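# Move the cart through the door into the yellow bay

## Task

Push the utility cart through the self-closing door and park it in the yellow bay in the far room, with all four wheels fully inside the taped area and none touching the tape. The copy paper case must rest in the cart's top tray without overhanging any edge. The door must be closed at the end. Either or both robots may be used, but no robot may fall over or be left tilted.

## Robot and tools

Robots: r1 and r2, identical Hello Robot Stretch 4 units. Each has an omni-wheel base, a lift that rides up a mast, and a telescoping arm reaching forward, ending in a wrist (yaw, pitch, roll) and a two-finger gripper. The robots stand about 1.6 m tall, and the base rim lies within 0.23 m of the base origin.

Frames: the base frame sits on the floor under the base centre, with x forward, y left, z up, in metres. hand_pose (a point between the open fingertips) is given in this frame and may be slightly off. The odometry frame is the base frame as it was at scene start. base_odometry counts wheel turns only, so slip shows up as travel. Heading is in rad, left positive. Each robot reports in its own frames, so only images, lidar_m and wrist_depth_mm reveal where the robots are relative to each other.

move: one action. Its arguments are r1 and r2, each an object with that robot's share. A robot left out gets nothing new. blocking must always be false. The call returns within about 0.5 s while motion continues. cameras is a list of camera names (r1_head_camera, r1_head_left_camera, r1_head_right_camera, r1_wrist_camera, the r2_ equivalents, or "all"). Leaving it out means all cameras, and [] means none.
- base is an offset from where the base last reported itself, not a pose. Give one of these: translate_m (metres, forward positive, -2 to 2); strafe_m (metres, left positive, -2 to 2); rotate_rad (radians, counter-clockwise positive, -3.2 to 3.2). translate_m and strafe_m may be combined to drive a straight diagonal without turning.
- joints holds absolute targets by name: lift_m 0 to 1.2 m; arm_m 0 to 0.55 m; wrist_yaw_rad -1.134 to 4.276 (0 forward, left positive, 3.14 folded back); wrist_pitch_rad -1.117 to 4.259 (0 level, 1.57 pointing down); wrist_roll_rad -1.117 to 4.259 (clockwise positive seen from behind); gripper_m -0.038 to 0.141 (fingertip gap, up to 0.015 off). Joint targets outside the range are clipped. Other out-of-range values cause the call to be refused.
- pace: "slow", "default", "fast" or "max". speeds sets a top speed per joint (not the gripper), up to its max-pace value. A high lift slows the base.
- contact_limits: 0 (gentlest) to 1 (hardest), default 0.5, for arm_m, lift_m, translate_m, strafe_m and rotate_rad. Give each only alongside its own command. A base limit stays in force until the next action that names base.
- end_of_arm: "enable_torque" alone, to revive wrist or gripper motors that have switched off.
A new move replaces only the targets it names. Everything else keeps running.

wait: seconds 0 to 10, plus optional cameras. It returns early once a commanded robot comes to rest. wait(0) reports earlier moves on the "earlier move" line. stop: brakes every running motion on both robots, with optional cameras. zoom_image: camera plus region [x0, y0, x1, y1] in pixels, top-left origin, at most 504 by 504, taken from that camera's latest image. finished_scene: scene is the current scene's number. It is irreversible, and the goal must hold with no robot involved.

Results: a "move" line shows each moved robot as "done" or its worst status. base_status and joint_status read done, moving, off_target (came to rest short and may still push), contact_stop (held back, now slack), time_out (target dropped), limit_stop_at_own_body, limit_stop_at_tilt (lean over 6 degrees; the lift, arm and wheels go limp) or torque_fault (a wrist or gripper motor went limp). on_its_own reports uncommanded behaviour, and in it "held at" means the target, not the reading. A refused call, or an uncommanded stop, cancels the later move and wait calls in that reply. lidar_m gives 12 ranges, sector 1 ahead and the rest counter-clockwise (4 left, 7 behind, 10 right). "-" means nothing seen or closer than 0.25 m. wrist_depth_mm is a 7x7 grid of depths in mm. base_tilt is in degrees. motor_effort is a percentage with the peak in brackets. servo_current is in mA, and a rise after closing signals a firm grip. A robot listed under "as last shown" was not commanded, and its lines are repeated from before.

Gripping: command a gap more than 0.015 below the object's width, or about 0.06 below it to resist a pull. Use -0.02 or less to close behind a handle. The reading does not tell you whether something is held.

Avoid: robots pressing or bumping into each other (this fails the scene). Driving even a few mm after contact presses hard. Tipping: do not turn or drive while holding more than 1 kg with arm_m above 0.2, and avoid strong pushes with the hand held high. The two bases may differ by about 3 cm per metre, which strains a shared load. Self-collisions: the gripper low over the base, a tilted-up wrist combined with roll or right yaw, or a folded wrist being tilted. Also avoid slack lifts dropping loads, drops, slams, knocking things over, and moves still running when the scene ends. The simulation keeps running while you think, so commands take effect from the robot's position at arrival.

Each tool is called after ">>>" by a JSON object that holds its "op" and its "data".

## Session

>>> {"op": "move", "data": {"blocking": false}}

Scene clock: 0.00 s.
r1.base_odometry: x=+0.000 y=+0.000 heading=+0.000
r1.turned_by_wheels: +0.000
r1.turned_by_imu: +0.000
r1.base_tilt: forward=-1.6 right=+1.3
r1.lidar_m: 0.96 1.73 2.02 2.40 3.92 1.59 0.85 0.76 0.78 0.89 0.77 0.77
r1.base_status: not commanded
r1.joint_positions: lift_m=+0.124 arm_m=+0.000 wrist_yaw_rad=+3.194 wrist_pitch_rad=+0.002 wrist_roll_rad=+0.000 gripper_m=+0.056
r1.joint_status: not commanded
r1.measured_speeds: all 0
r1.motor_effort: lift_m=+19 arm_m=-4 wheel_0=-2 wheel_1=+1 wheel_2=+0
r1.servo_current: wrist_yaw_rad=59 wrist_pitch_rad=46 wrist_roll_rad=46 gripper_m=39
r1.hand_pose: x=-0.1216 y=+0.0722 z=+0.3019 quat_wxyz=(-0.026, -0.001, +0.000, +1.000) (m; r1's base frame)
r1.wrist_depth_mm: - 135 - - - - - / - 135 135 - - - - / - 133 174 - - - - / 110 136 206 - - - - / 137 - - - - - - / - - 194 1118 193 1160 1138 / - 759 759 809 788 831 809
r2.base_odometry: x=+0.000 y=+0.000 heading=+0.000
r2.turned_by_wheels: +0.000
r2.turned_by_imu: +0.000
r2.base_tilt: forward=-0.6 right=+0.1
r2.lidar_m: 1.27 1.30 1.54 2.30 2.33 2.74 1.39 1.38 2.74 2.36 2.39 1.46
r2.base_status: not commanded
r2.joint_positions: lift_m=+0.200 arm_m=+0.000 wrist_yaw_rad=+3.211 wrist_pitch_rad=+0.001 wrist_roll_rad=+0.000 gripper_m=+0.056
r2.joint_status: not commanded
r2.measured_speeds: all 0
r2.motor_effort: lift_m=+18 arm_m=-4 wheel_0=-1 wheel_1=+1 wheel_2=+1
r2.servo_current: wrist_yaw_rad=46 wrist_pitch_rad=39 wrist_roll_rad=52 gripper_m=52
r2.hand_pose: x=-0.1229 y=+0.0671 z=+0.3779 quat_wxyz=(-0.035, -0.001, +0.000, +0.999) (m; r2's base frame)
r2.wrist_depth_mm: - - 137 - - - - / - - 137 - - - - / - 119 146 - - - - / - 141 176 - - - - / 215 - - - - - - / 213 1336 196 1281 192 1366 1205 / 200 244 946 112 - 904 891
pictures: r1_head_camera, r1_head_left_camera, r1_head_right_camera, r1_wrist_camera, r2_head_camera, r2_head_left_camera, r2_head_right_camera, r2_wrist_camera
Images, in order (width x height): r1_head_camera 420x560, r1_head_left_camera 420x672, r1_head_right_camera 420x672, r1_wrist_camera 616x392, r2_head_camera 420x560, r2_head_left_camera 420x672, r2_head_right_camera 420x672, r2_wrist_camera 616x392.

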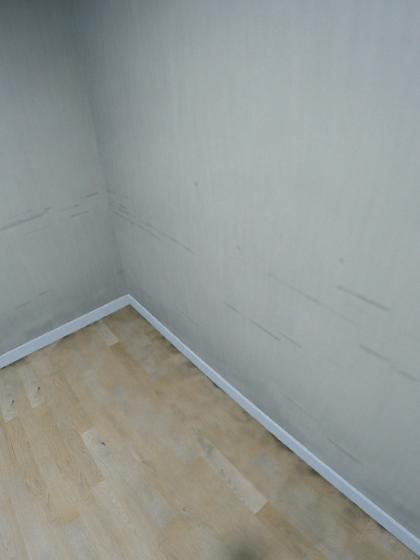

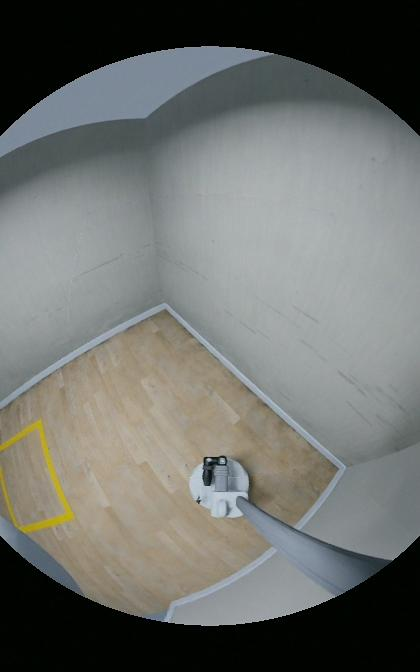

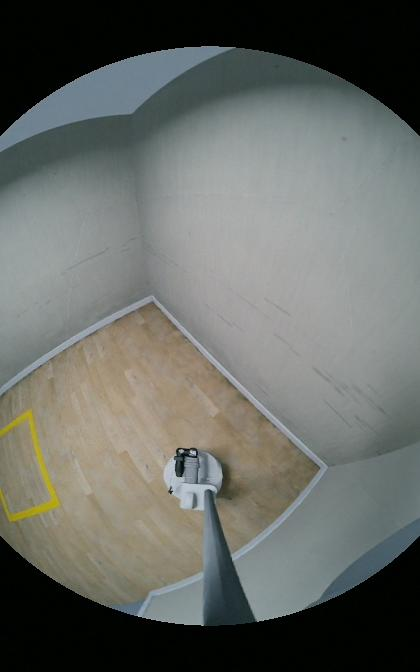

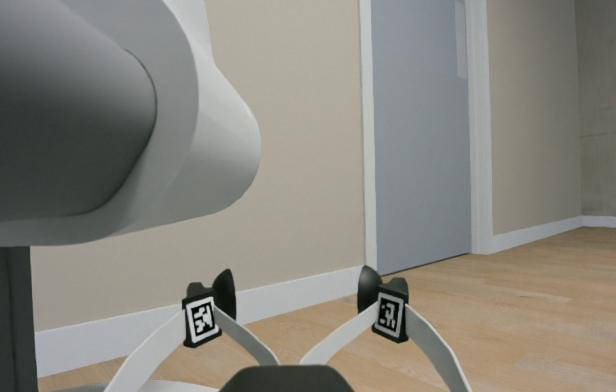

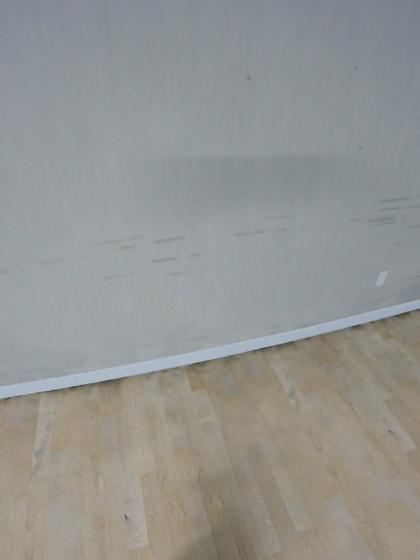

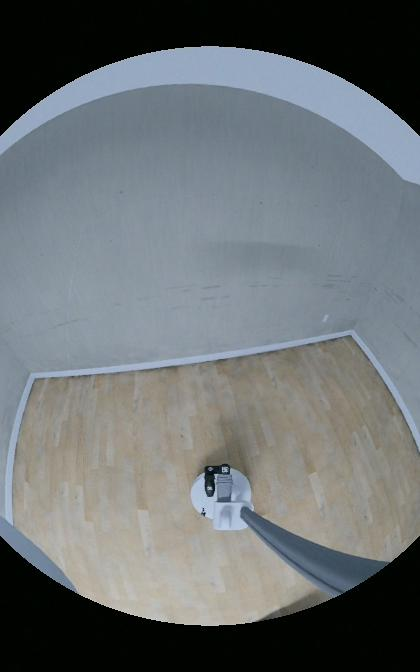

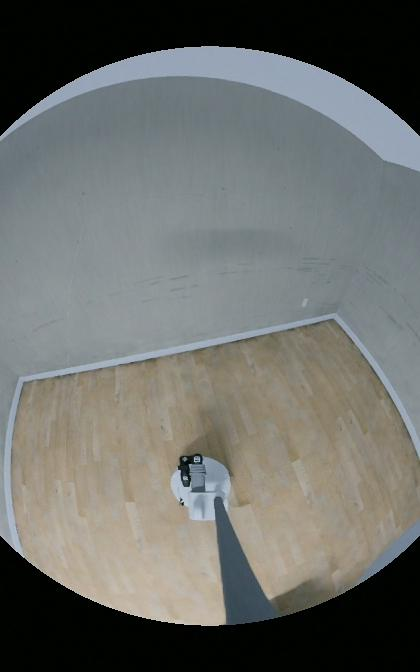

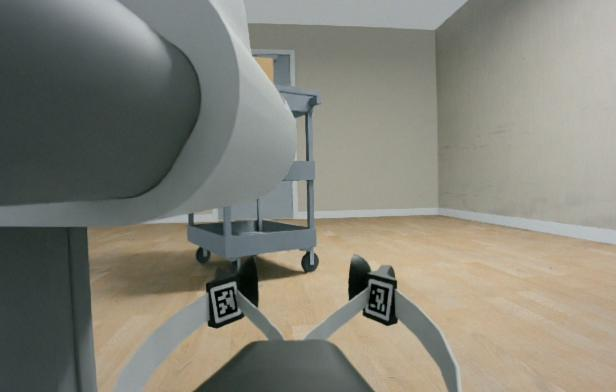

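>>> {"op": "move", "data": {"blocking": false, "cameras": [], "r1": {"base": {"rotate_rad": 2.5}, "joints": {"lift_m": 0.65, "gripper_m": 0.141}}, "r2": {"base": {"rotate_rad": -3.1}, "joints": {"lift_m": 0.92, "gripper_m": 0.14}}}}

>>> {"op": "wait", "data": {"seconds": 2, "cameras": []}}

>>> {"op": "wait", "data": {"seconds": 2, "cameras": ["r1_head_camera","r1_head_left_camera","r2_head_camera","r2_head_left_camera","r2_head_right_camera"]}}

Scene clock: 6.70 s.
move: r1 moving; r2 moving
r1.base_odometry: x=+0.000 y=+0.000 heading=+0.253
r1.turned_by_wheels: +0.253
r1.turned_by_imu: +0.253
r1.base_tilt: forward=-1.6 right=+1.3
r1.lidar_m: 1.15 2.01 2.10 2.97 2.65 1.07 0.80 0.74 0.80 0.80 0.71 0.82
r1.base_status: rotate_rad moving
r1.joint_positions: lift_m=+0.162 arm_m=+0.000 wrist_yaw_rad=+3.194 wrist_pitch_rad=+0.002 wrist_roll_rad=+0.000 gripper_m=+0.075
r1.joint_status: lift_m moving; gripper_m moving
r1.measured_speeds: translate_m=+0.000 strafe_m=+0.000 rotate_rad=+0.974 lift_m=+0.146 arm_m=+0.000 wrist_yaw_rad=+0.000 wrist_pitch_rad=+0.000 wrist_roll_rad=+0.000
r1.motor_effort: lift_m=+24(27) arm_m=-4(4) wheel_0=-7(9) wheel_1=-6(7) wheel_2=-6(7)
r1.servo_current: wrist_yaw_rad=46(59) wrist_pitch_rad=39(52) wrist_roll_rad=33(65) gripper_m=78(78)
r1.hand_pose: x=-0.1216 y=+0.0722 z=+0.3395 quat_wxyz=(-0.026, -0.001, +0.000, +1.000) (m; r1's base frame)
r1.wrist_depth_mm: - 135 - - - - - / - 135 135 - - - 1808 / - 133 175 - - - - / 110 136 207 - - - - / 137 - - - - - - / - - 193 - 190 1255 1255 / - - 831 878 866 798 878
r2.base_odometry: x=+0.000 y=+0.000 heading=-0.252
r2.turned_by_wheels: -0.252
r2.turned_by_imu: -0.244
r2.base_tilt: forward=-0.7 right=+0.0
r2.lidar_m: 1.32 1.25 1.38 1.98 2.31 2.40 3.55 1.38 3.26 2.40 2.37 1.76
r2.base_status: rotate_rad moving
r2.joint_positions: lift_m=+0.238 arm_m=+0.000 wrist_yaw_rad=+3.211 wrist_pitch_rad=+0.001 wrist_roll_rad=+0.000 gripper_m=+0.075
r2.joint_status: lift_m moving; gripper_m moving
r2.measured_speeds: translate_m=+0.001 strafe_m=+0.000 rotate_rad=-0.977 lift_m=+0.146 arm_m=+0.000 wrist_yaw_rad=+0.000 wrist_pitch_rad=+0.000 wrist_roll_rad=+0.000
r2.motor_effort: lift_m=+23(25) arm_m=-4(4) wheel_0=+11(11) wheel_1=+9(10) wheel_2=+10(11)
r2.servo_current: wrist_yaw_rad=52(52) wrist_pitch_rad=46(46) wrist_roll_rad=52(65) gripper_m=98(98)
r2.hand_pose: x=-0.1229 y=+0.0671 z=+0.4157 quat_wxyz=(-0.035, -0.001, +0.000, +0.999) (m; r2's base frame)
r2.wrist_depth_mm: - - 137 - - - - / - - 137 - - - - / - 119 146 - - - - / - 141 176 - - - - / 215 1983 - - - - - / 203 1430 192 1464 189 1499 1308 / 200 243 1025 112 1008 931 960
pictures: none

Scene clock: 8.70 s.
earlier move: r1 moving; r2 moving
r1.base_odometry: x=+0.000 y=+0.000 heading=+2.500
r1.turned_by_wheels: +2.247
r1.turned_by_imu: +2.259
r1.base_tilt: forward=-1.6 right=+1.3
r1.lidar_m: 2.01 0.93 0.75 0.74 0.84 0.79 0.76 0.88 1.43 2.02 2.27 3.57
r1.base_status: rotate_rad moving
r1.joint_positions: lift_m=+0.640 arm_m=+0.000 wrist_yaw_rad=+3.194 wrist_pitch_rad=+0.002 wrist_roll_rad=+0.000 gripper_m=+0.141
r1.joint_status: lift_m moving; the others done
r1.measured_speeds: translate_m=+0.000 strafe_m=+0.000 rotate_rad=+0.000 lift_m=+0.079 arm_m=+0.000 wrist_yaw_rad=+0.000 wrist_pitch_rad=+0.000 wrist_roll_rad=+0.000
r1.motor_effort: lift_m=+23(28) arm_m=-4(4) wheel_0=-1(10) wheel_1=+0(9) wheel_2=+0(8)
r1.servo_current: wrist_yaw_rad=52(65) wrist_pitch_rad=33(52) wrist_roll_rad=39(65) gripper_m=46(104)
r1.hand_pose: x=-0.1216 y=+0.0722 z=+0.8179 quat_wxyz=(-0.026, -0.001, +0.000, +1.000) (m; r1's base frame)
r1.wrist_depth_mm: - 135 - - - - - / - 135 145 - - - - / - 132 173 - - - - / 110 135 204 - - - - / - - - - - - - / - 191 - - 187 193 - / - - - 148 - - -
r2.base_odometry: x=+0.000 y=+0.000 heading=-3.097
r2.turned_by_wheels: -2.845
r2.turned_by_imu: -2.768
r2.base_tilt: forward=-0.7 right=+0.0
r2.lidar_m: 1.37 1.56 2.63 2.34 2.21 1.42 1.29 1.31 1.57 2.31 2.32 2.90
r2.base_status: rotate_rad moving
r2.joint_positions: lift_m=+0.799 arm_m=+0.000 wrist_yaw_rad=+3.211 wrist_pitch_rad=+0.001 wrist_roll_rad=+0.000 gripper_m=+0.140
r2.joint_status: lift_m moving; the others done
r2.measured_speeds: translate_m=+0.000 strafe_m=+0.000 rotate_rad=-0.129 lift_m=+0.274 arm_m=+0.000 wrist_yaw_rad=+0.000 wrist_pitch_rad=+0.000 wrist_roll_rad=+0.000
r2.motor_effort: lift_m=+22(26) arm_m=-4(4) wheel_0=+1(14) wheel_1=+3(11) wheel_2=+4(11)
r2.servo_current: wrist_yaw_rad=46(52) wrist_pitch_rad=46(46) wrist_roll_rad=46(65) gripper_m=52(104)
r2.hand_pose: x=-0.1228 y=+0.0671 z=+0.9772 quat_wxyz=(-0.035, -0.001, +0.000, +0.999) (m; r2's base frame)
r2.wrist_depth_mm: - 114 138 - - - - / - 108 137 - - - - / - 120 148 236 - - - / - 141 165 - - - - / 216 - - - - - - / 204 200 182 157 - 183 - / 200 - - 112 - - -
wait: 2.00 s; no rest
pictures: none

Scene clock: 9.23 s.
earlier move: r1 done; r2 moving
r1.base_odometry: x=+0.000 y=+0.000 heading=+2.500
r1.turned_by_wheels: +0.000
r1.turned_by_imu: +0.000
r1.base_tilt: forward=-1.6 right=+1.3
r1.lidar_m: 2.02 0.94 0.75 0.73 0.84 0.78 0.77 0.86 1.39 2.03 2.26 3.59
r1.base_status: done
r1.joint_positions: lift_m=+0.650 arm_m=+0.000 wrist_yaw_rad=+3.194 wrist_pitch_rad=+0.002 wrist_roll_rad=+0.000 gripper_m=+0.141
r1.joint_status: all done
r1.motor_effort: lift_m=+24(28) arm_m=-4(4) wheel_0=-3(10) wheel_1=+0(9) wheel_2=+0(8)
r1.servo_current: wrist_yaw_rad=52(65) wrist_pitch_rad=46(52) wrist_roll_rad=52(65) gripper_m=46(104)
r1.hand_pose: x=-0.1216 y=+0.0722 z=+0.8271 quat_wxyz=(-0.026, -0.001, +0.000, +1.000) (m; r1's base frame)
r1.wrist_depth_mm: - 135 - - - - - / - 135 145 - - - - / - 132 173 - - - - / 110 136 205 - - - - / - - - - - - - / - 191 - - 187 194 - / - - - 148 - - -
r2.base_odometry: x=+0.000 y=+0.000 heading=-3.099
r2.turned_by_wheels: -0.002
r2.turned_by_imu: -0.002
r2.base_tilt: forward=-0.7 right=+0.1
r2.lidar_m: 1.36 1.57 2.64 2.35 2.25 1.44 1.30 1.30 1.59 2.30 2.31 2.89
r2.base_status: done
r2.joint_positions: lift_m=+0.900 arm_m=+0.000 wrist_yaw_rad=+3.211 wrist_pitch_rad=+0.001 wrist_roll_rad=+0.000 gripper_m=+0.140
r2.joint_status: lift_m moving; the others done
r2.measured_speeds: translate_m=+0.000 strafe_m=+0.000 rotate_rad=+0.000 lift_m=+0.114 arm_m=+0.000 wrist_yaw_rad=+0.000 wrist_pitch_rad=+0.000 wrist_roll_rad=+0.000
r2.motor_effort: lift_m=+21(26) arm_m=-4(4) wheel_0=+3(14) wheel_1=+2(11) wheel_2=+4(11)
r2.servo_current: wrist_yaw_rad=46(52) wrist_pitch_rad=46(46) wrist_roll_rad=52(65) gripper_m=52(104)
r2.hand_pose: x=-0.1228 y=+0.0671 z=+1.0779 quat_wxyz=(-0.035, -0.001, +0.000, +0.999) (m; r2's base frame)
r2.wrist_depth_mm: - 114 138 - - - - / - 108 138 - - - - / - 120 148 236 - - - / - 141 165 - - - - / 216 - - - - - - / 203 198 182 158 - 183 - / 202 - - 112 - - -
wait: 0.53 of 2 s (r1 has come to rest)
pictures: r1_head_camera, r1_head_left_camera, r2_head_camera, r2_head_left_camera, r2_head_right_camera

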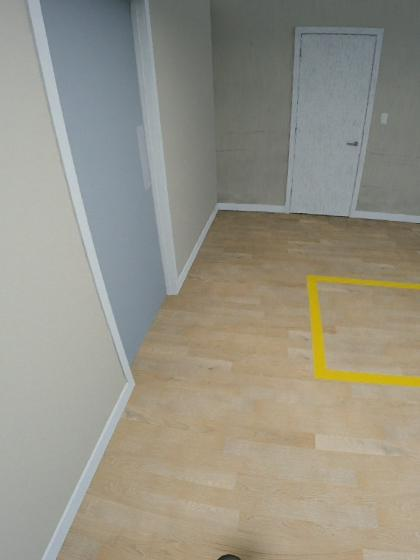

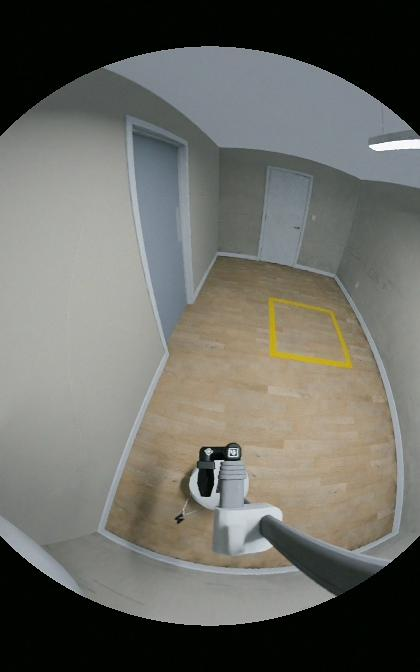

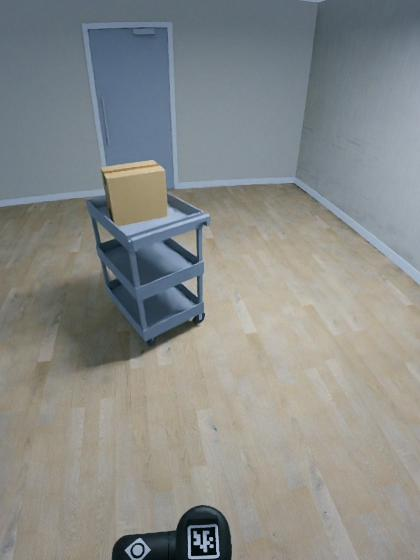

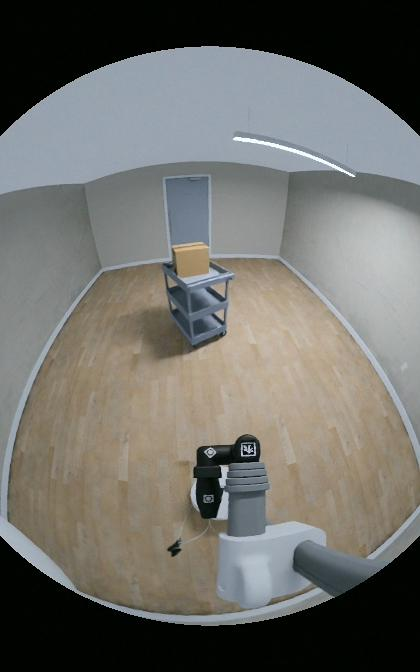

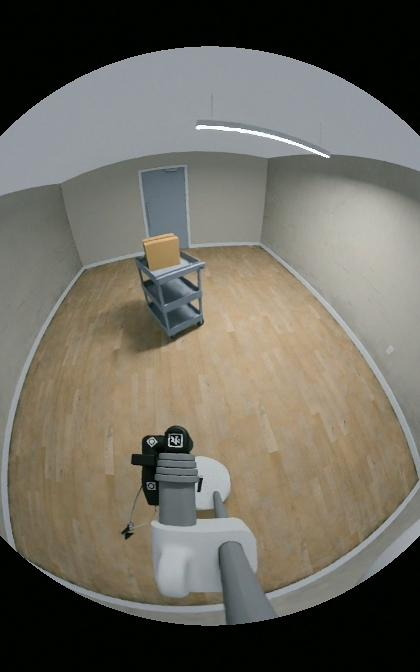

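>>> {"op": "move", "data": {"blocking": false, "cameras": [], "r1": {"base": {"rotate_rad": 1.4}, "joints": {"wrist_yaw_rad": 1.5}}, "r2": {"base": {"rotate_rad": 0.227}, "joints": {"wrist_yaw_rad": 0.0}}}}

>>> {"op": "wait", "data": {"seconds": 1.5, "cameras": ["r2_head_camera"]}}

>>> {"op": "move", "data": {"blocking": false, "cameras": [], "r2": {"base": {"strafe_m": -0.75}, "pace": "fast"}}}

>>> {"op": "wait", "data": {"seconds": 2, "cameras": ["r1_head_camera","r1_head_left_camera","r2_head_camera"]}}

Scene clock: 42.27 s.
earlier move: r2 done
move: r1 moving; r2 moving
r1.base_odometry: x=+0.000 y=+0.000 heading=+2.753
r1.turned_by_wheels: +0.253
r1.turned_by_imu: +0.254
r1.base_tilt: forward=-1.6 right=+1.3
r1.lidar_m: 1.24 0.81 0.74 0.76 0.84 0.77 0.79 1.05 2.04 2.07 2.65 3.91
r1.base_status: rotate_rad moving
r1.joint_positions: lift_m=+0.650 arm_m=+0.000 wrist_yaw_rad=+2.607 wrist_pitch_rad=+0.002 wrist_roll_rad=+0.000 gripper_m=+0.141
r1.joint_status: wrist_yaw_rad moving
r1.measured_speeds: translate_m=+0.000 strafe_m=+0.000 rotate_rad=+0.980 lift_m=+0.000 arm_m=+0.000 wrist_yaw_rad=-1.820 wrist_pitch_rad=+0.000 wrist_roll_rad=+0.000
r1.motor_effort: lift_m=+24(24) arm_m=-4(4) wheel_0=-6(9) wheel_1=-8(8) wheel_2=-6(8)
r1.servo_current: wrist_yaw_rad=91(150) wrist_pitch_rad=39(46) wrist_roll_rad=46(59) gripper_m=39(46)
r1.hand_pose: x=-0.0327 y=+0.2221 z=+0.8272 quat_wxyz=(+0.264, -0.001, +0.000, +0.965) (m; r1's base frame)
r1.wrist_depth_mm: - - - - - - - / - - - - - - - / - - - - - - - / - - - - - - - / - - - - - - - / - 192 - - 187 194 - / - - - 148 - - -
r2.base_odometry: x=+0.000 y=+0.000 heading=-2.910
r2.turned_by_wheels: +0.190
r2.turned_by_imu: +0.185
r2.base_tilt: forward=-0.7 right=+0.0
r2.lidar_m: 1.36 3.30 2.44 2.37 1.79 1.35 1.26 1.34 1.90 2.31 2.45 3.39
r2.base_status: rotate_rad moving
r2.joint_positions: lift_m=+0.920 arm_m=+0.000 wrist_yaw_rad=+2.650 wrist_pitch_rad=+0.001 wrist_roll_rad=+0.000 gripper_m=+0.140
r2.joint_status: wrist_yaw_rad moving; the others done
r2.measured_speeds: translate_m=-0.002 strafe_m=+0.000 rotate_rad=+0.403 lift_m=+0.000 arm_m=+0.000 wrist_yaw_rad=-1.732 wrist_pitch_rad=+0.000 wrist_roll_rad=+0.000
r2.motor_effort: lift_m=+21(21) arm_m=-4(4) wheel_0=-4(10) wheel_1=-4(9) wheel_2=-4(11)
r2.servo_current: wrist_yaw_rad=117(117) wrist_pitch_rad=39(46) wrist_roll_rad=46(52) gripper_m=52(52)
r2.hand_pose: x=-0.0419 y=+0.2133 z=+1.0976 quat_wxyz=(+0.244, -0.001, +0.000, +0.970) (m; r2's base frame)
r2.wrist_depth_mm: - - - - - - - / 181 - - - - - - / 202 - - - - - - / 233 - - - - - - / - - - - - - - / - 198 182 158 - 206 - / - - - 112 - - -
pictures: none

Scene clock: 43.77 s.
earlier move: r1 done; r2 moving
r1.base_odometry: x=+0.000 y=+0.000 heading=-2.384
r1.turned_by_wheels: +1.147
r1.turned_by_imu: +1.153
r1.base_tilt: forward=-1.6 right=+1.2
r1.lidar_m: 0.72 0.78 0.82 0.75 0.82 1.08 1.98 2.13 2.88 3.10 1.09 0.77
r1.base_status: done
r1.joint_positions: lift_m=+0.650 arm_m=+0.000 wrist_yaw_rad=+1.503 wrist_pitch_rad=+0.002 wrist_roll_rad=+0.000 gripper_m=+0.141
r1.joint_status: all done
r1.motor_effort: lift_m=+23(24) arm_m=-4(4) wheel_0=-3(11) wheel_1=-3(9) wheel_2=-2(8)
r1.servo_current: wrist_yaw_rad=46(150) wrist_pitch_rad=46(52) wrist_roll_rad=52(72) gripper_m=39(52)
r1.hand_pose: x=+0.2778 y=+0.2818 z=+0.8272 quat_wxyz=(+0.731, -0.001, +0.001, +0.683) (m; r1's base frame)
r1.wrist_depth_mm: - - - - - - - / - - - - - - - / - - - - - - - / - - - - - - - / - - - - - - - / - 192 - - 187 193 - / - - - 148 - - -
r2.base_odometry: x=+0.000 y=+0.000 heading=-2.873
r2.turned_by_wheels: +0.036
r2.turned_by_imu: +0.036
r2.base_tilt: forward=-0.7 right=+0.1
r2.lidar_m: 1.38 3.20 2.39 2.37 1.75 1.32 1.29 1.38 2.00 2.31 2.47 1.62
r2.base_status: done
r2.joint_positions: lift_m=+0.920 arm_m=+0.000 wrist_yaw_rad=+0.052 wrist_pitch_rad=+0.001 wrist_roll_rad=+0.000 gripper_m=+0.140
r2.joint_status: wrist_yaw_rad moving; the others done
r2.measured_speeds: translate_m=+0.000 strafe_m=+0.000 rotate_rad=+0.000 lift_m=+0.000 arm_m=+0.000 wrist_yaw_rad=-1.547 wrist_pitch_rad=+0.000 wrist_roll_rad=+0.000
r2.motor_effort: lift_m=+21(21) arm_m=-4(4) wheel_0=-4(10) wheel_1=-3(9) wheel_2=-6(11)
r2.servo_current: wrist_yaw_rad=46(124) wrist_pitch_rad=33(46) wrist_roll_rad=46(59) gripper_m=52(59)
r2.hand_pose: x=+0.4635 y=-0.0722 z=+1.0976 quat_wxyz=(+1.000, +0.000, +0.001, +0.026) (m; r2's base frame)
r2.wrist_depth_mm: - - - - - - - / - - - - - - - / - - - - - - - / - - - - - - - / - - - - 1537 - - / - - 217 1921 212 - - / - - - 112 - - -
wait: 1.50 s; no rest
pictures: r2_head_camera

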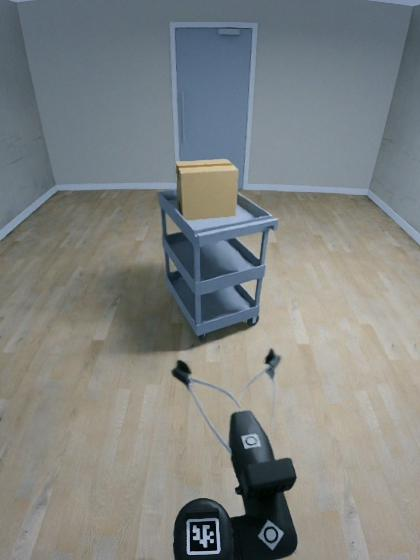

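Scene clock: 44.27 s.
earlier move: r2 moving
move: r2 moving
r1: as last shown
r1.turned_by_wheels: +0.000
r1.turned_by_imu: +0.000
r1.base_tilt: forward=-1.6 right=+1.3
r1.lidar_m: 0.74 0.77 0.82 0.77 0.83 1.12 1.98 2.11 2.88 3.06 1.10 0.77
r1.motor_effort: lift_m=+24(24) arm_m=-4(4) wheel_0=-3(3) wheel_1=-3(3) wheel_2=-2(2)
r1.servo_current: wrist_yaw_rad=46(59) wrist_pitch_rad=33(46) wrist_roll_rad=39(59) gripper_m=46(46)
r1.wrist_depth_mm: - - - - - - - / - - - - - - - / - - - - - - - / - - - - - - - / - - - - - - - / - 191 - - 188 194 - / - - - 148 - - -
r2.base_odometry: x=-0.012 y=+0.045 heading=-2.874
r2.turned_by_wheels: +0.000
r2.turned_by_imu: +0.000
r2.base_tilt: forward=-0.7 right=+0.1
r2.lidar_m: 1.37 3.26 2.42 2.41 1.74 1.32 1.28 1.40 2.00 2.26 2.44 3.49
r2.base_status: strafe_m moving
r2.joint_positions: lift_m=+0.920 arm_m=+0.000 wrist_yaw_rad=+0.003 wrist_pitch_rad=+0.001 wrist_roll_rad=+0.000 gripper_m=+0.140
r2.joint_status: wrist_yaw_rad moving
r2.measured_speeds: translate_m=+0.001 strafe_m=-0.179 rotate_rad=-0.004 lift_m=+0.000 arm_m=+0.000 wrist_yaw_rad=+0.000 wrist_pitch_rad=+0.000 wrist_roll_rad=+0.000
r2.motor_effort: lift_m=+21(21) arm_m=-4(4) wheel_0=+11(14) wheel_1=-13(13) wheel_2=-1(5)
r2.servo_current: wrist_yaw_rad=13(52) wrist_pitch_rad=39(46) wrist_roll_rad=52(52) gripper_m=52(52)
r2.hand_pose: x=+0.4596 y=-0.0866 z=+1.0976 quat_wxyz=(+1.000, +0.000, +0.001, +0.001) (m; r2's base frame)
r2.wrist_depth_mm: - - - - - - - / - - - - - - - / - - - - - - - / - - - - - - - / - - - 1576 - - - / - - 197 167 - - - / - - - 112 - - -
pictures: none

Scene clock: 46.27 s.
earlier move: r2 moving
r1.base_odometry: x=+0.000 y=+0.000 heading=-2.384
r1.turned_by_wheels: +0.000
r1.turned_by_imu: +0.000
r1.base_tilt: forward=-1.6 right=+1.2
r1.lidar_m: 0.75 0.78 0.81 0.76 0.81 1.08 2.01 2.15 2.89 3.06 1.10 0.78
r1.joint_positions: lift_m=+0.650 arm_m=+0.000 wrist_yaw_rad=+1.503 wrist_pitch_rad=+0.002 wrist_roll_rad=+0.000 gripper_m=+0.141
r1.motor_effort: lift_m=+24(24) arm_m=-4(4) wheel_0=-3(4) wheel_1=-2(3) wheel_2=-2(2)
r1.servo_current: wrist_yaw_rad=39(78) wrist_pitch_rad=46(52) wrist_roll_rad=52(59) gripper_m=39(52)
r1.hand_pose: x=+0.2778 y=+0.2818 z=+0.8272 quat_wxyz=(+0.731, -0.001, +0.001, +0.683) (m; r1's base frame)
r1.wrist_depth_mm: - - - - - - - / - - - - - - - / - - - - - - - / - - - - - - - / - - - - - - - / - 191 - - 188 193 - / - - - 148 - - -
r2.base_odometry: x=-0.187 y=+0.681 heading=-2.873
r2.turned_by_wheels: +0.000
r2.turned_by_imu: +0.001
r2.base_tilt: forward=-0.7 right=+0.1
r2.lidar_m: 1.54 1.50 3.13 3.03 1.79 1.36 1.31 1.41 1.65 1.62 1.71 2.51
r2.base_status: strafe_m moving
r2.joint_positions: lift_m=+0.920 arm_m=+0.000 wrist_yaw_rad=+0.003 wrist_pitch_rad=+0.001 wrist_roll_rad=+0.000 gripper_m=+0.140
r2.joint_status: all done
r2.measured_speeds: translate_m=-0.001 strafe_m=-0.186 rotate_rad=+0.003 lift_m=+0.000 arm_m=+0.000 wrist_yaw_rad=-0.001 wrist_pitch_rad=+0.000 wrist_roll_rad=+0.000
r2.motor_effort: lift_m=+21(21) arm_m=-4(4) wheel_0=+1(15) wheel_1=-3(13) wheel_2=-1(5)
r2.servo_current: wrist_yaw_rad=39(59) wrist_pitch_rad=39(46) wrist_roll_rad=52(59) gripper_m=52(59)
r2.hand_pose: x=+0.4596 y=-0.0866 z=+1.0977 quat_wxyz=(+1.000, +0.000, +0.001, +0.001) (m; r2's base frame)
r2.wrist_depth_mm: - - - - - - - / - - - - - - - / - - - - - - - / - - - - - - - / - 1576 - - - - - / - 1205 197 - - - - / - 1336 - 112 - - -
wait: 2.00 s; no rest
pictures: r1_head_camera, r1_head_left_camera, r2_head_camera

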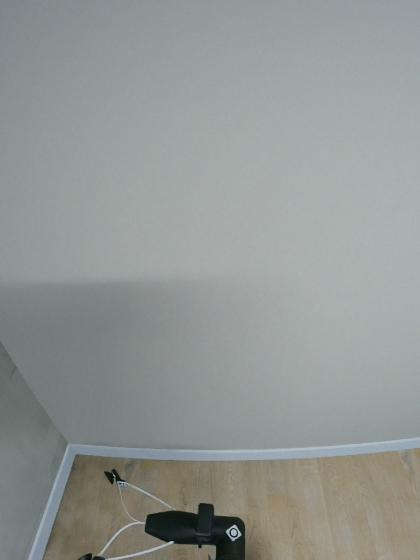

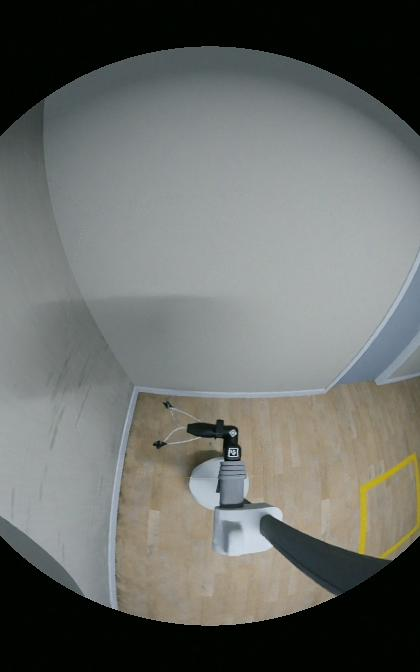

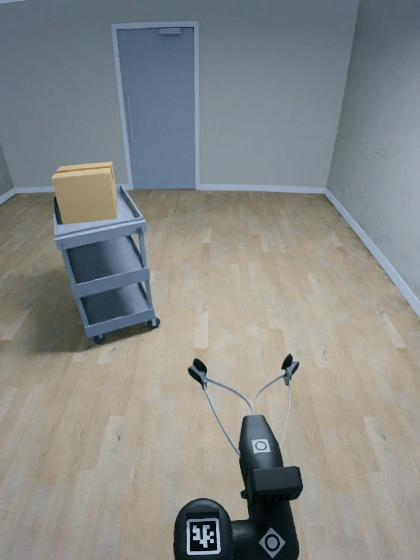

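>>> {"op": "move", "data": {"blocking": false, "cameras": [], "r1": {"base": {"strafe_m": -1.4}, "joints": {"wrist_yaw_rad": 0.0, "wrist_roll_rad": 1.57}, "pace": "fast"}, "r2": {"base": {"translate_m": 1.7}, "pace": "fast"}}}

>>> {"op": "wait", "data": {"seconds": 4, "cameras": []}}

>>> {"op": "wait", "data": {"seconds": 4, "cameras": ["r1_head_camera","r1_head_right_camera","r2_head_camera","r2_head_left_camera"]}}

Scene clock: 67.70 s.
earlier move: r2 done
move: r1 moving; r2 moving
r1.base_odometry: x=-0.039 y=+0.041 heading=-2.384
r1.turned_by_wheels: +0.000
r1.turned_by_imu: -0.001
r1.base_tilt: forward=-1.6 right=+1.2
r1.lidar_m: 0.73 0.77 0.87 0.81 0.84 1.19 2.02 2.11 2.90 3.08 1.11 0.79
r1.base_status: strafe_m moving
r1.joint_positions: lift_m=+0.650 arm_m=+0.000 wrist_yaw_rad=+0.861 wrist_pitch_rad=+0.002 wrist_roll_rad=+0.635 gripper_m=+0.141
r1.joint_status: wrist_yaw_rad moving; wrist_roll_rad moving
r1.measured_speeds: translate_m=-0.001 strafe_m=-0.218 rotate_rad=+0.003 lift_m=+0.000 arm_m=+0.000 wrist_yaw_rad=-1.827 wrist_pitch_rad=+0.000 wrist_roll_rad=+1.820
r1.motor_effort: lift_m=+23(24) arm_m=-3(4) wheel_0=+13(13) wheel_1=-11(13) wheel_2=+0(1)
r1.servo_current: wrist_yaw_rad=52(117) wrist_pitch_rad=39(52) wrist_roll_rad=85(130) gripper_m=46(46)
r1.hand_pose: x=+0.4252 y=+0.1617 z=+0.8272 quat_wxyz=(+0.864, +0.283, +0.131, +0.396) (m; r1's base frame)
r1.wrist_depth_mm: - - - - - - - / - - - - - - - / - - - - - - - / - - - - - - - / - - - - - - - / - 194 - - 187 193 - / - - - 148 - - -
r2.base_odometry: x=-0.237 y=+0.713 heading=-2.873
r2.turned_by_wheels: +0.000
r2.turned_by_imu: +0.000
r2.base_tilt: forward=-0.7 right=+0.0
r2.lidar_m: 1.53 1.49 3.21 3.09 1.84 1.40 1.38 1.48 1.62 1.56 1.64 2.42
r2.base_status: translate_m moving
r2.joint_positions: lift_m=+0.920 arm_m=+0.000 wrist_yaw_rad=+0.003 wrist_pitch_rad=+0.001 wrist_roll_rad=+0.000 gripper_m=+0.140
r2.measured_speeds: translate_m=+0.153 strafe_m=-0.001 rotate_rad=-0.005 lift_m=+0.000 arm_m=+0.000 wrist_yaw_rad=+0.000 wrist_pitch_rad=+0.000 wrist_roll_rad=+0.000
r2.motor_effort: lift_m=+21(21) arm_m=-4(4) wheel_0=+6(14) wheel_1=+9(9) wheel_2=-13(14)
r2.servo_current: wrist_yaw_rad=52(59) wrist_pitch_rad=39(46) wrist_roll_rad=52(52) gripper_m=52(59)
r2.hand_pose: x=+0.4596 y=-0.0867 z=+1.0977 quat_wxyz=(+1.000, +0.000, +0.001, +0.001) (m; r2's base frame)
r2.wrist_depth_mm: - - - - - - - / - - - - - - - / - - - - - - - / - - - - - - - / - 1537 - - - - - / - 221 218 - - - - / - 1308 - 112 - - -
pictures: none

Scene clock: 71.70 s.
earlier move: r1 moving; r2 moving
r1.base_odometry: x=-0.962 y=+1.017 heading=-2.384
r1.turned_by_wheels: +0.000
r1.turned_by_imu: -0.009
r1.base_tilt: forward=-1.6 right=+1.3
r1.lidar_m: 0.83 0.79 1.10 2.16 2.24 2.11 2.00 2.10 2.65 2.53 1.12 0.90
r1.base_status: strafe_m moving
r1.joint_positions: lift_m=+0.650 arm_m=+0.000 wrist_yaw_rad=+0.002 wrist_pitch_rad=+0.002 wrist_roll_rad=+1.568 gripper_m=+0.141
r1.joint_status: all done
r1.motor_effort: lift_m=+23(24) arm_m=+4(4) wheel_0=-2(14) wheel_1=+3(14) wheel_2=-1(2)
r1.servo_current: wrist_yaw_rad=52(117) wrist_pitch_rad=39(52) wrist_roll_rad=52(130) gripper_m=46(46)
r1.hand_pose: x=+0.4595 y=-0.0867 z=+0.8272 quat_wxyz=(+0.708, +0.706, +0.002, +0.000) (m; r1's base frame)
r1.wrist_depth_mm: - - - - - - - / - - - - - - - / - - - - - - - / - - - - - - - / - - - - - - - / - 191 - - 187 192 - / - - - 143 - - -
r2.base_odometry: x=-1.643 y=+0.326 heading=-2.873
r2.turned_by_wheels: +0.000
r2.turned_by_imu: +0.002
r2.base_tilt: forward=-0.6 right=+0.1
r2.lidar_m: 2.92 0.61 0.31 0.30 3.20 2.89 2.80 2.26 1.71 1.66 1.75 2.57
r2.base_status: translate_m moving
r2.joint_positions: lift_m=+0.920 arm_m=+0.000 wrist_yaw_rad=+0.003 wrist_pitch_rad=+0.001 wrist_roll_rad=+0.000 gripper_m=+0.140
r2.measured_speeds: translate_m=+0.367 strafe_m=+0.000 rotate_rad=+0.002 lift_m=+0.000 arm_m=+0.000 wrist_yaw_rad=+0.000 wrist_pitch_rad=+0.000 wrist_roll_rad=+0.000
r2.motor_effort: lift_m=+21(21) arm_m=-4(4) wheel_0=+7(14) wheel_1=+5(10) wheel_2=-7(15)
r2.servo_current: wrist_yaw_rad=52(59) wrist_pitch_rad=39(46) wrist_roll_rad=39(59) gripper_m=52(59)
r2.hand_pose: x=+0.4596 y=-0.0867 z=+1.0977 quat_wxyz=(+1.000, +0.000, +0.001, +0.001) (m; r2's base frame)
r2.wrist_depth_mm: - - - - - - - / - - - - - - - / - - - - - - - / - - - - - - - / - - - - - - - / - - 218 - - - - / - - - 112 - - -
wait: 4.00 s; no rest
pictures: none

Scene clock: 71.97 s.
earlier move: r1 done; r2 moving
r1.base_odometry: x=-0.962 y=+1.017 heading=-2.384
r1.turned_by_wheels: +0.000
r1.turned_by_imu: +0.000
r1.base_tilt: forward=-1.6 right=+1.3
r1.lidar_m: 0.82 0.80 1.07 2.15 2.26 2.08 2.00 2.08 2.68 2.54 1.12 0.88
r1.base_status: done
r1.joint_positions: lift_m=+0.650 arm_m=+0.000 wrist_yaw_rad=+0.002 wrist_pitch_rad=+0.002 wrist_roll_rad=+1.568 gripper_m=+0.141
r1.joint_status: all done
r1.motor_effort: lift_m=+23(24) arm_m=+3(4) wheel_0=-1(14) wheel_1=+2(14) wheel_2=-1(2)
r1.servo_current: wrist_yaw_rad=65(117) wrist_pitch_rad=39(52) wrist_roll_rad=46(130) gripper_m=39(46)
r1.hand_pose: x=+0.4595 y=-0.0867 z=+0.8272 quat_wxyz=(+0.708, +0.706, +0.002, +0.000) (m; r1's base frame)
r1.wrist_depth_mm: - - - - - - - / - - - - - - - / - - - - - - - / - - - - - - - / - - - - - - - / - 191 - - 187 193 - / - - - 143 - - -
r2.base_odometry: x=-1.725 y=+0.303 heading=-2.873
r2.turned_by_wheels: +0.000
r2.turned_by_imu: +0.000
r2.base_tilt: forward=-0.7 right=+0.1
r2.lidar_m: 2.85 0.70 0.33 0.29 3.19 2.98 2.89 2.25 1.72 1.65 1.79 2.56
r2.base_status: translate_m moving
r2.joint_positions: lift_m=+0.920 arm_m=+0.000 wrist_yaw_rad=+0.003 wrist_pitch_rad=+0.001 wrist_roll_rad=+0.000 gripper_m=+0.140
r2.measured_speeds: translate_m=+0.279 strafe_m=-0.001 rotate_rad=+0.001 lift_m=+0.000 arm_m=+0.000 wrist_yaw_rad=+0.000 wrist_pitch_rad=+0.000 wrist_roll_rad=+0.000
r2.motor_effort: lift_m=+21(21) arm_m=-4(4) wheel_0=+2(14) wheel_1=+3(10) wheel_2=-4(15)
r2.servo_current: wrist_yaw_rad=46(59) wrist_pitch_rad=46(46) wrist_roll_rad=46(59) gripper_m=52(59)
r2.hand_pose: x=+0.4596 y=-0.0867 z=+1.0977 quat_wxyz=(+1.000, +0.000, +0.001, +0.001) (m; r2's base frame)
r2.wrist_depth_mm: - - - - - - - / - - - - - - - / - - - - - - - / - - - - - - - / - - - - - - - / - - 218 - - - - / - - - 112 - - -
wait: 0.27 of 4 s (r1 has come to rest)
pictures: r1_head_camera, r1_head_right_camera, r2_head_camera, r2_head_left_camera

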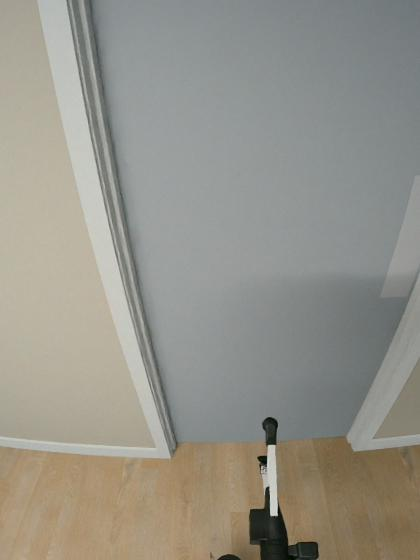

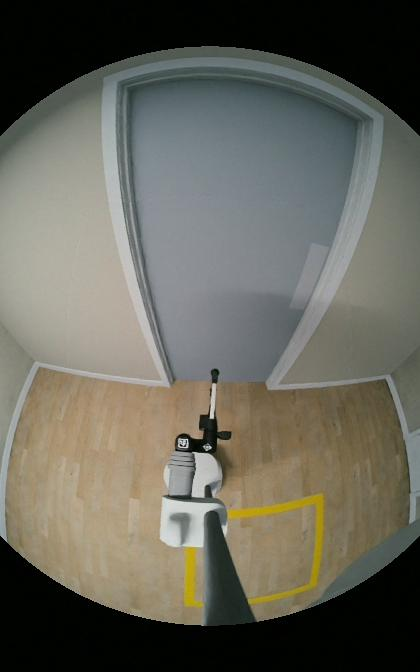

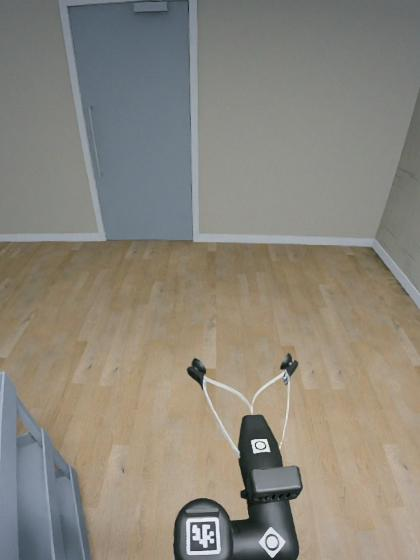

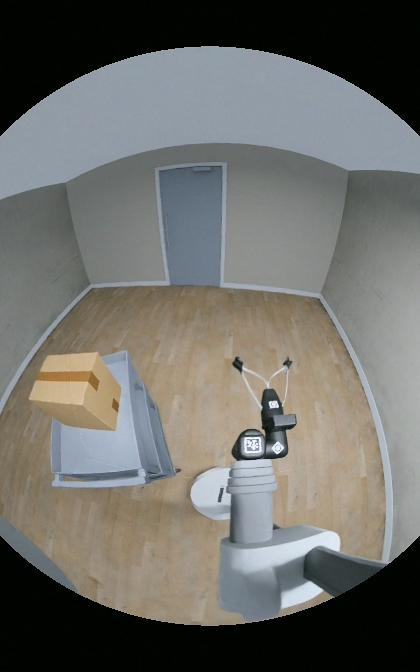

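>>> {"op": "wait", "data": {"seconds": 0.5, "cameras": ["r2_head_left_camera","r2_head_right_camera"]}}

>>> {"op": "zoom_image", "data": {"camera": "r2_head_left_camera", "region": [0, 320, 200, 520]}}

Scene clock: 82.63 s.
earlier move: r2 done
r1.base_odometry: x=-0.962 y=+1.017 heading=-2.384
r1.turned_by_wheels: +0.000
r1.turned_by_imu: +0.000
r1.base_tilt: forward=-1.6 right=+1.2
r1.lidar_m: 0.83 0.81 1.06 2.15 2.20 2.13 2.00 2.10 2.65 2.53 1.14 0.86
r1.base_status: done
r1.joint_positions: lift_m=+0.650 arm_m=+0.000 wrist_yaw_rad=+0.002 wrist_pitch_rad=+0.002 wrist_roll_rad=+1.568 gripper_m=+0.141
r1.joint_status: all done
r1.motor_effort: lift_m=+23(24) arm_m=+4(4) wheel_0=-1(14) wheel_1=+2(14) wheel_2=-1(2)
r1.servo_current: wrist_yaw_rad=52(117) wrist_pitch_rad=33(52) wrist_roll_rad=46(130) gripper_m=46(52)
r1.hand_pose: x=+0.4595 y=-0.0867 z=+0.8272 quat_wxyz=(+0.708, +0.706, +0.002, +0.000) (m; r1's base frame)
r1.wrist_depth_mm: - - - - - - - / - - - - - - - / - - - - - - - / - - - - - - - / - - - - - - - / - 191 - - 187 193 - / - - - 143 - - -
r2.base_odometry: x=-1.838 y=+0.272 heading=-2.873
r2.turned_by_wheels: +0.000
r2.turned_by_imu: +0.001
r2.base_tilt: forward=-0.6 right=+0.1
r2.lidar_m: 2.71 2.89 0.37 0.31 0.26 3.09 3.04 2.24 1.74 1.68 1.79 2.58
r2.base_status: done
r2.joint_positions: lift_m=+0.920 arm_m=+0.000 wrist_yaw_rad=+0.003 wrist_pitch_rad=+0.001 wrist_roll_rad=+0.000 gripper_m=+0.140
r2.motor_effort: lift_m=+21(21) arm_m=-4(4) wheel_0=+4(14) wheel_1=+3(10) wheel_2=-4(15)
r2.servo_current: wrist_yaw_rad=46(59) wrist_pitch_rad=39(46) wrist_roll_rad=33(59) gripper_m=52(59)
r2.hand_pose: x=+0.4596 y=-0.0867 z=+1.0977 quat_wxyz=(+1.000, +0.000, +0.001, +0.001) (m; r2's base frame)
r2.wrist_depth_mm: - - - - - - - / - - - - - - - / - - - - - - - / - - - - - - - / - - - - - - - / - - 217 - - - - / - - - 112 - - -
wait: 0.00 of 0.5 s (r2 has come to rest)
pictures: r2_head_left_camera, r2_head_right_camera

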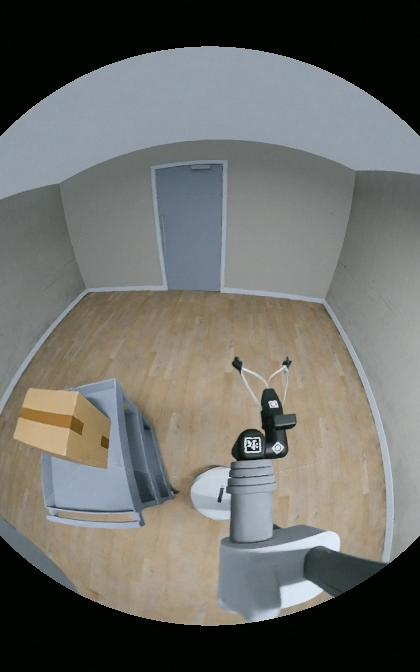

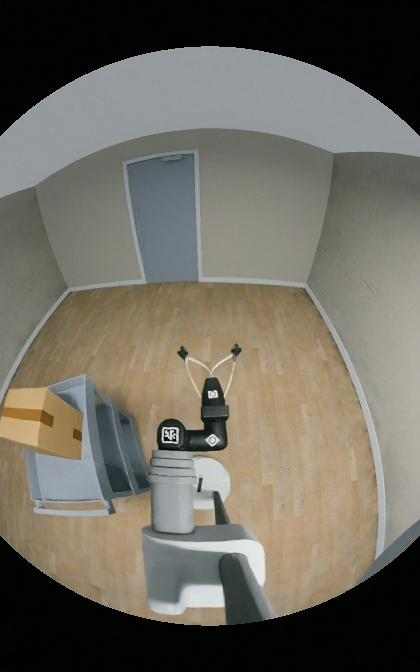

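Scaled by 2.520 from the camera's 420x672 image, which has a finer 600x960 frame.

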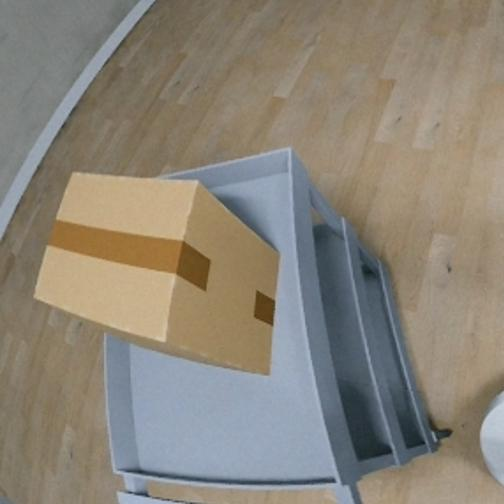

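>>> {"op": "move", "data": {"blocking": false, "cameras": [], "r2": {"base": {"translate_m": 0.75}, "pace": "fast"}}}

>>> {"op": "wait", "data": {"seconds": 4, "cameras": []}}

>>> {"op": "move", "data": {"blocking": false, "cameras": [], "r2": {"base": {"translate_m": 1.05, "strafe_m": 1.0}, "pace": "fast"}}}

>>> {"op": "wait", "data": {"seconds": 6, "cameras": ["r2_head_camera","r2_wrist_camera"]}}

Scene clock: 97.33 s.
move: r2 moving
r1: as last shown
r1.base_tilt: forward=-1.6 right=+1.3
r1.lidar_m: 0.82 0.80 1.13 2.16 2.26 2.09 1.98 2.10 2.64 2.53 1.12 0.88
r1.motor_effort: lift_m=+23(23) arm_m=+4(4) wheel_0=-2(2) wheel_1=+2(2) wheel_2=-1(1)
r1.servo_current: wrist_yaw_rad=59(65) wrist_pitch_rad=33(52) wrist_roll_rad=52(78) gripper_m=46(46)
r2.base_odometry: x=-1.876 y=+0.261 heading=-2.873
r2.turned_by_wheels: +0.000
r2.turned_by_imu: +0.001
r2.base_tilt: forward=-0.7 right=+0.1
r2.lidar_m: 2.69 2.84 0.40 0.31 0.31 3.12 3.06 2.26 1.72 1.67 1.77 2.59
r2.base_status: translate_m moving
r2.joint_positions: lift_m=+0.920 arm_m=+0.000 wrist_yaw_rad=+0.003 wrist_pitch_rad=+0.001 wrist_roll_rad=+0.000 gripper_m=+0.140
r2.measured_speeds: translate_m=+0.153 strafe_m=-0.002 rotate_rad=-0.002 lift_m=+0.000 arm_m=+0.000 wrist_yaw_rad=+0.000 wrist_pitch_rad=+0.000 wrist_roll_rad=+0.000
r2.motor_effort: lift_m=+21(21) arm_m=-4(4) wheel_0=+6(11) wheel_1=+8(9) wheel_2=-14(15)
r2.servo_current: wrist_yaw_rad=46(59) wrist_pitch_rad=39(46) wrist_roll_rad=39(52) gripper_m=46(52)
r2.hand_pose: x=+0.4596 y=-0.0867 z=+1.0977 quat_wxyz=(+1.000, +0.000, +0.001, +0.001) (m; r2's base frame)
r2.wrist_depth_mm: - - - - - - - / - - - - - - - / - - - - - - - / - - - - - - - / - - - - - - - / - - 218 - - - - / - - - 112 - - -
pictures: none

Scene clock: 100.27 s.
earlier move: r2 done
r1.base_odometry: x=-0.962 y=+1.017 heading=-2.384
r1.turned_by_wheels: +0.000
r1.turned_by_imu: +0.000
r1.base_tilt: forward=-1.6 right=+1.3
r1.lidar_m: 0.80 0.77 1.08 2.15 2.24 2.09 1.99 2.09 2.64 2.55 1.13 0.89
r1.joint_positions: lift_m=+0.650 arm_m=+0.000 wrist_yaw_rad=+0.002 wrist_pitch_rad=+0.002 wrist_roll_rad=+1.568 gripper_m=+0.141
r1.motor_effort: lift_m=+23(24) arm_m=+4(4) wheel_0=-1(2) wheel_1=+2(2) wheel_2=-1(1)
r1.servo_current: wrist_yaw_rad=46(65) wrist_pitch_rad=52(52) wrist_roll_rad=39(78) gripper_m=39(52)
r1.hand_pose: x=+0.4595 y=-0.0867 z=+0.8272 quat_wxyz=(+0.708, +0.706, +0.002, +0.000) (m; r1's base frame)
r1.wrist_depth_mm: - - - - - - - / - - - - - - - / - - - - - - - / - - - - - - - / - - - - - - - / - 191 - - 187 192 - / - - - 143 - - -
r2.base_odometry: x=-2.561 y=+0.073 heading=-2.873
r2.turned_by_wheels: +0.000
r2.turned_by_imu: +0.001
r2.base_tilt: forward=-0.7 right=+0.1
r2.lidar_m: 1.97 2.13 3.03 2.94 0.58 0.64 3.82 2.31 1.78 1.73 1.84 2.01
r2.base_status: done
r2.joint_positions: lift_m=+0.920 arm_m=+0.000 wrist_yaw_rad=+0.003 wrist_pitch_rad=+0.001 wrist_roll_rad=+0.000 gripper_m=+0.140
r2.motor_effort: lift_m=+21(21) arm_m=-4(4) wheel_0=+3(11) wheel_1=+2(9) wheel_2=-2(16)
r2.servo_current: wrist_yaw_rad=46(59) wrist_pitch_rad=39(46) wrist_roll_rad=52(65) gripper_m=52(59)
r2.hand_pose: x=+0.4596 y=-0.0867 z=+1.0977 quat_wxyz=(+1.000, +0.000, +0.001, +0.001) (m; r2's base frame)
r2.wrist_depth_mm: - - - 1756 - - - / - - - 1808 - - - / - - - 1863 - - - / - 1921 - 1756 - - - / - 1921 - 1863 - - - / - 201 182 167 - 183 - / - - - 112 - - -
wait: 2.93 of 4 s (r2 has come to rest)
pictures: none

Scene clock: 100.77 s.
move: r2 moving
r1: as last shown
r1.lidar_m: 0.83 0.82 1.10 2.17 2.19 2.10 2.01 2.10 2.64 2.54 1.13 0.88
r1.motor_effort: lift_m=+23(23) arm_m=+4(4) wheel_0=-2(2) wheel_1=+2(2) wheel_2=-1(1)
r1.servo_current: wrist_yaw_rad=39(59) wrist_pitch_rad=33(52) wrist_roll_rad=59(72) gripper_m=46(46)
r1.wrist_depth_mm: - - - - - - - / - - - - - - - / - - - - - - - / - - - - - - - / - - - - - - - / - 191 - - 187 193 - / - - - 143 - - -
r2.base_odometry: x=-2.582 y=+0.037 heading=-2.873
r2.turned_by_wheels: +0.000
r2.turned_by_imu: +0.000
r2.base_tilt: forward=-0.7 right=+0.1
r2.lidar_m: 1.93 2.10 2.98 2.91 0.55 0.63 3.86 2.37 1.82 1.75 1.83 2.00
r2.base_status: translate_m moving; strafe_m moving
r2.joint_positions: lift_m=+0.920 arm_m=+0.000 wrist_yaw_rad=+0.002 wrist_pitch_rad=+0.001 wrist_roll_rad=+0.000 gripper_m=+0.140
r2.measured_speeds: translate_m=+0.117 strafe_m=+0.110 rotate_rad=+0.007 lift_m=+0.000 arm_m=+0.000 wrist_yaw_rad=+0.000 wrist_pitch_rad=+0.000 wrist_roll_rad=+0.000
r2.motor_effort: lift_m=+21(21) arm_m=-4(4) wheel_0=-4(8) wheel_1=+13(13) wheel_2=-11(12)
r2.servo_current: wrist_yaw_rad=52(52) wrist_pitch_rad=46(52) wrist_roll_rad=39(52) gripper_m=46(59)
r2.hand_pose: x=+0.4595 y=-0.0867 z=+1.0977 quat_wxyz=(+1.000, +0.000, +0.001, +0.001) (m; r2's base frame)
r2.wrist_depth_mm: - 1921 - 1863 - - - / - 1921 - 1863 - - - / - - - 1863 - - - / - 1863 - 1756 - - - / - 1808 - 1863 - - - / - 199 181 166 - 183 - / - - - 112 - - -
pictures: none

Scene clock: 105.63 s.
earlier move: r2 done
r1.base_odometry: x=-0.962 y=+1.017 heading=-2.384
r1.turned_by_wheels: +0.000
r1.turned_by_imu: +0.000
r1.base_tilt: forward=-1.6 right=+1.3
r1.lidar_m: 0.84 0.82 1.08 2.15 2.22 2.09 2.01 2.10 2.67 2.53 1.12 0.88
r1.joint_positions: lift_m=+0.650 arm_m=+0.000 wrist_yaw_rad=+0.002 wrist_pitch_rad=+0.002 wrist_roll_rad=+1.568 gripper_m=+0.141
r1.motor_effort: lift_m=+23(24) arm_m=+4(4) wheel_0=-2(2) wheel_1=+2(2) wheel_2=-1(1)
r1.servo_current: wrist_yaw_rad=52(72) wrist_pitch_rad=46(52) wrist_roll_rad=59(72) gripper_m=46(52)
r1.hand_pose: x=+0.4595 y=-0.0867 z=+0.8272 quat_wxyz=(+0.708, +0.706, +0.002, +0.000) (m; r1's base frame)
r1.wrist_depth_mm: - - - - - - - / - - - - - - - / - - - - - - - / - - - - - - - / - - - - - - - / - 191 - - 187 193 - / - - - 143 - - -
r2.base_odometry: x=-3.308 y=-1.170 heading=-2.873
r2.turned_by_wheels: +0.000
r2.turned_by_imu: +0.003
r2.base_tilt: forward=-0.7 right=+0.1
r2.lidar_m: 0.94 1.09 1.55 1.89 2.03 2.94 1.35 1.34 2.84 2.80 1.36 1.04
r2.base_status: done
r2.joint_positions: lift_m=+0.920 arm_m=+0.000 wrist_yaw_rad=+0.002 wrist_pitch_rad=+0.001 wrist_roll_rad=+0.000 gripper_m=+0.140
r2.motor_effort: lift_m=+21(21) arm_m=-4(4) wheel_0=-4(10) wheel_1=+0(14) wheel_2=-2(13)
r2.servo_current: wrist_yaw_rad=52(65) wrist_pitch_rad=39(52) wrist_roll_rad=52(65) gripper_m=52(59)
r2.hand_pose: x=+0.4595 y=-0.0867 z=+1.0977 quat_wxyz=(+1.000, +0.000, +0.001, +0.001) (m; r2's base frame)
r2.wrist_depth_mm: - - - - - - - / - - - - - - - / - - - - - - - / - - - 820 - - - / - - - 820 - - - / - 202 182 750 - 183 - / - - - 112 - - -
wait: 4.87 of 6 s (r2 has come to rest)
pictures: r2_head_camera, r2_wrist_camera

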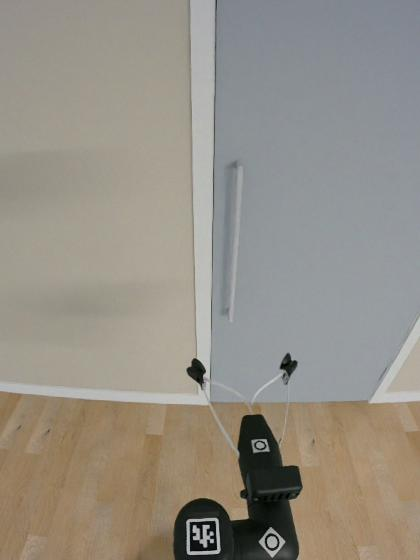

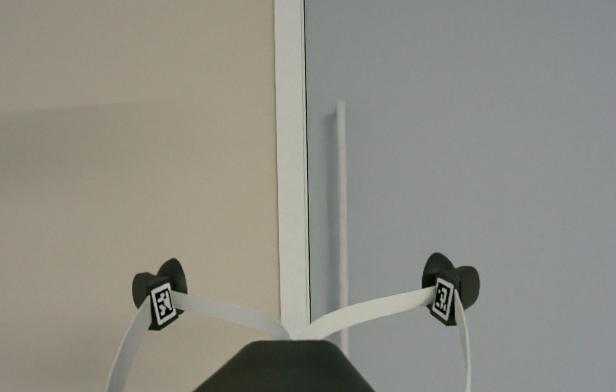

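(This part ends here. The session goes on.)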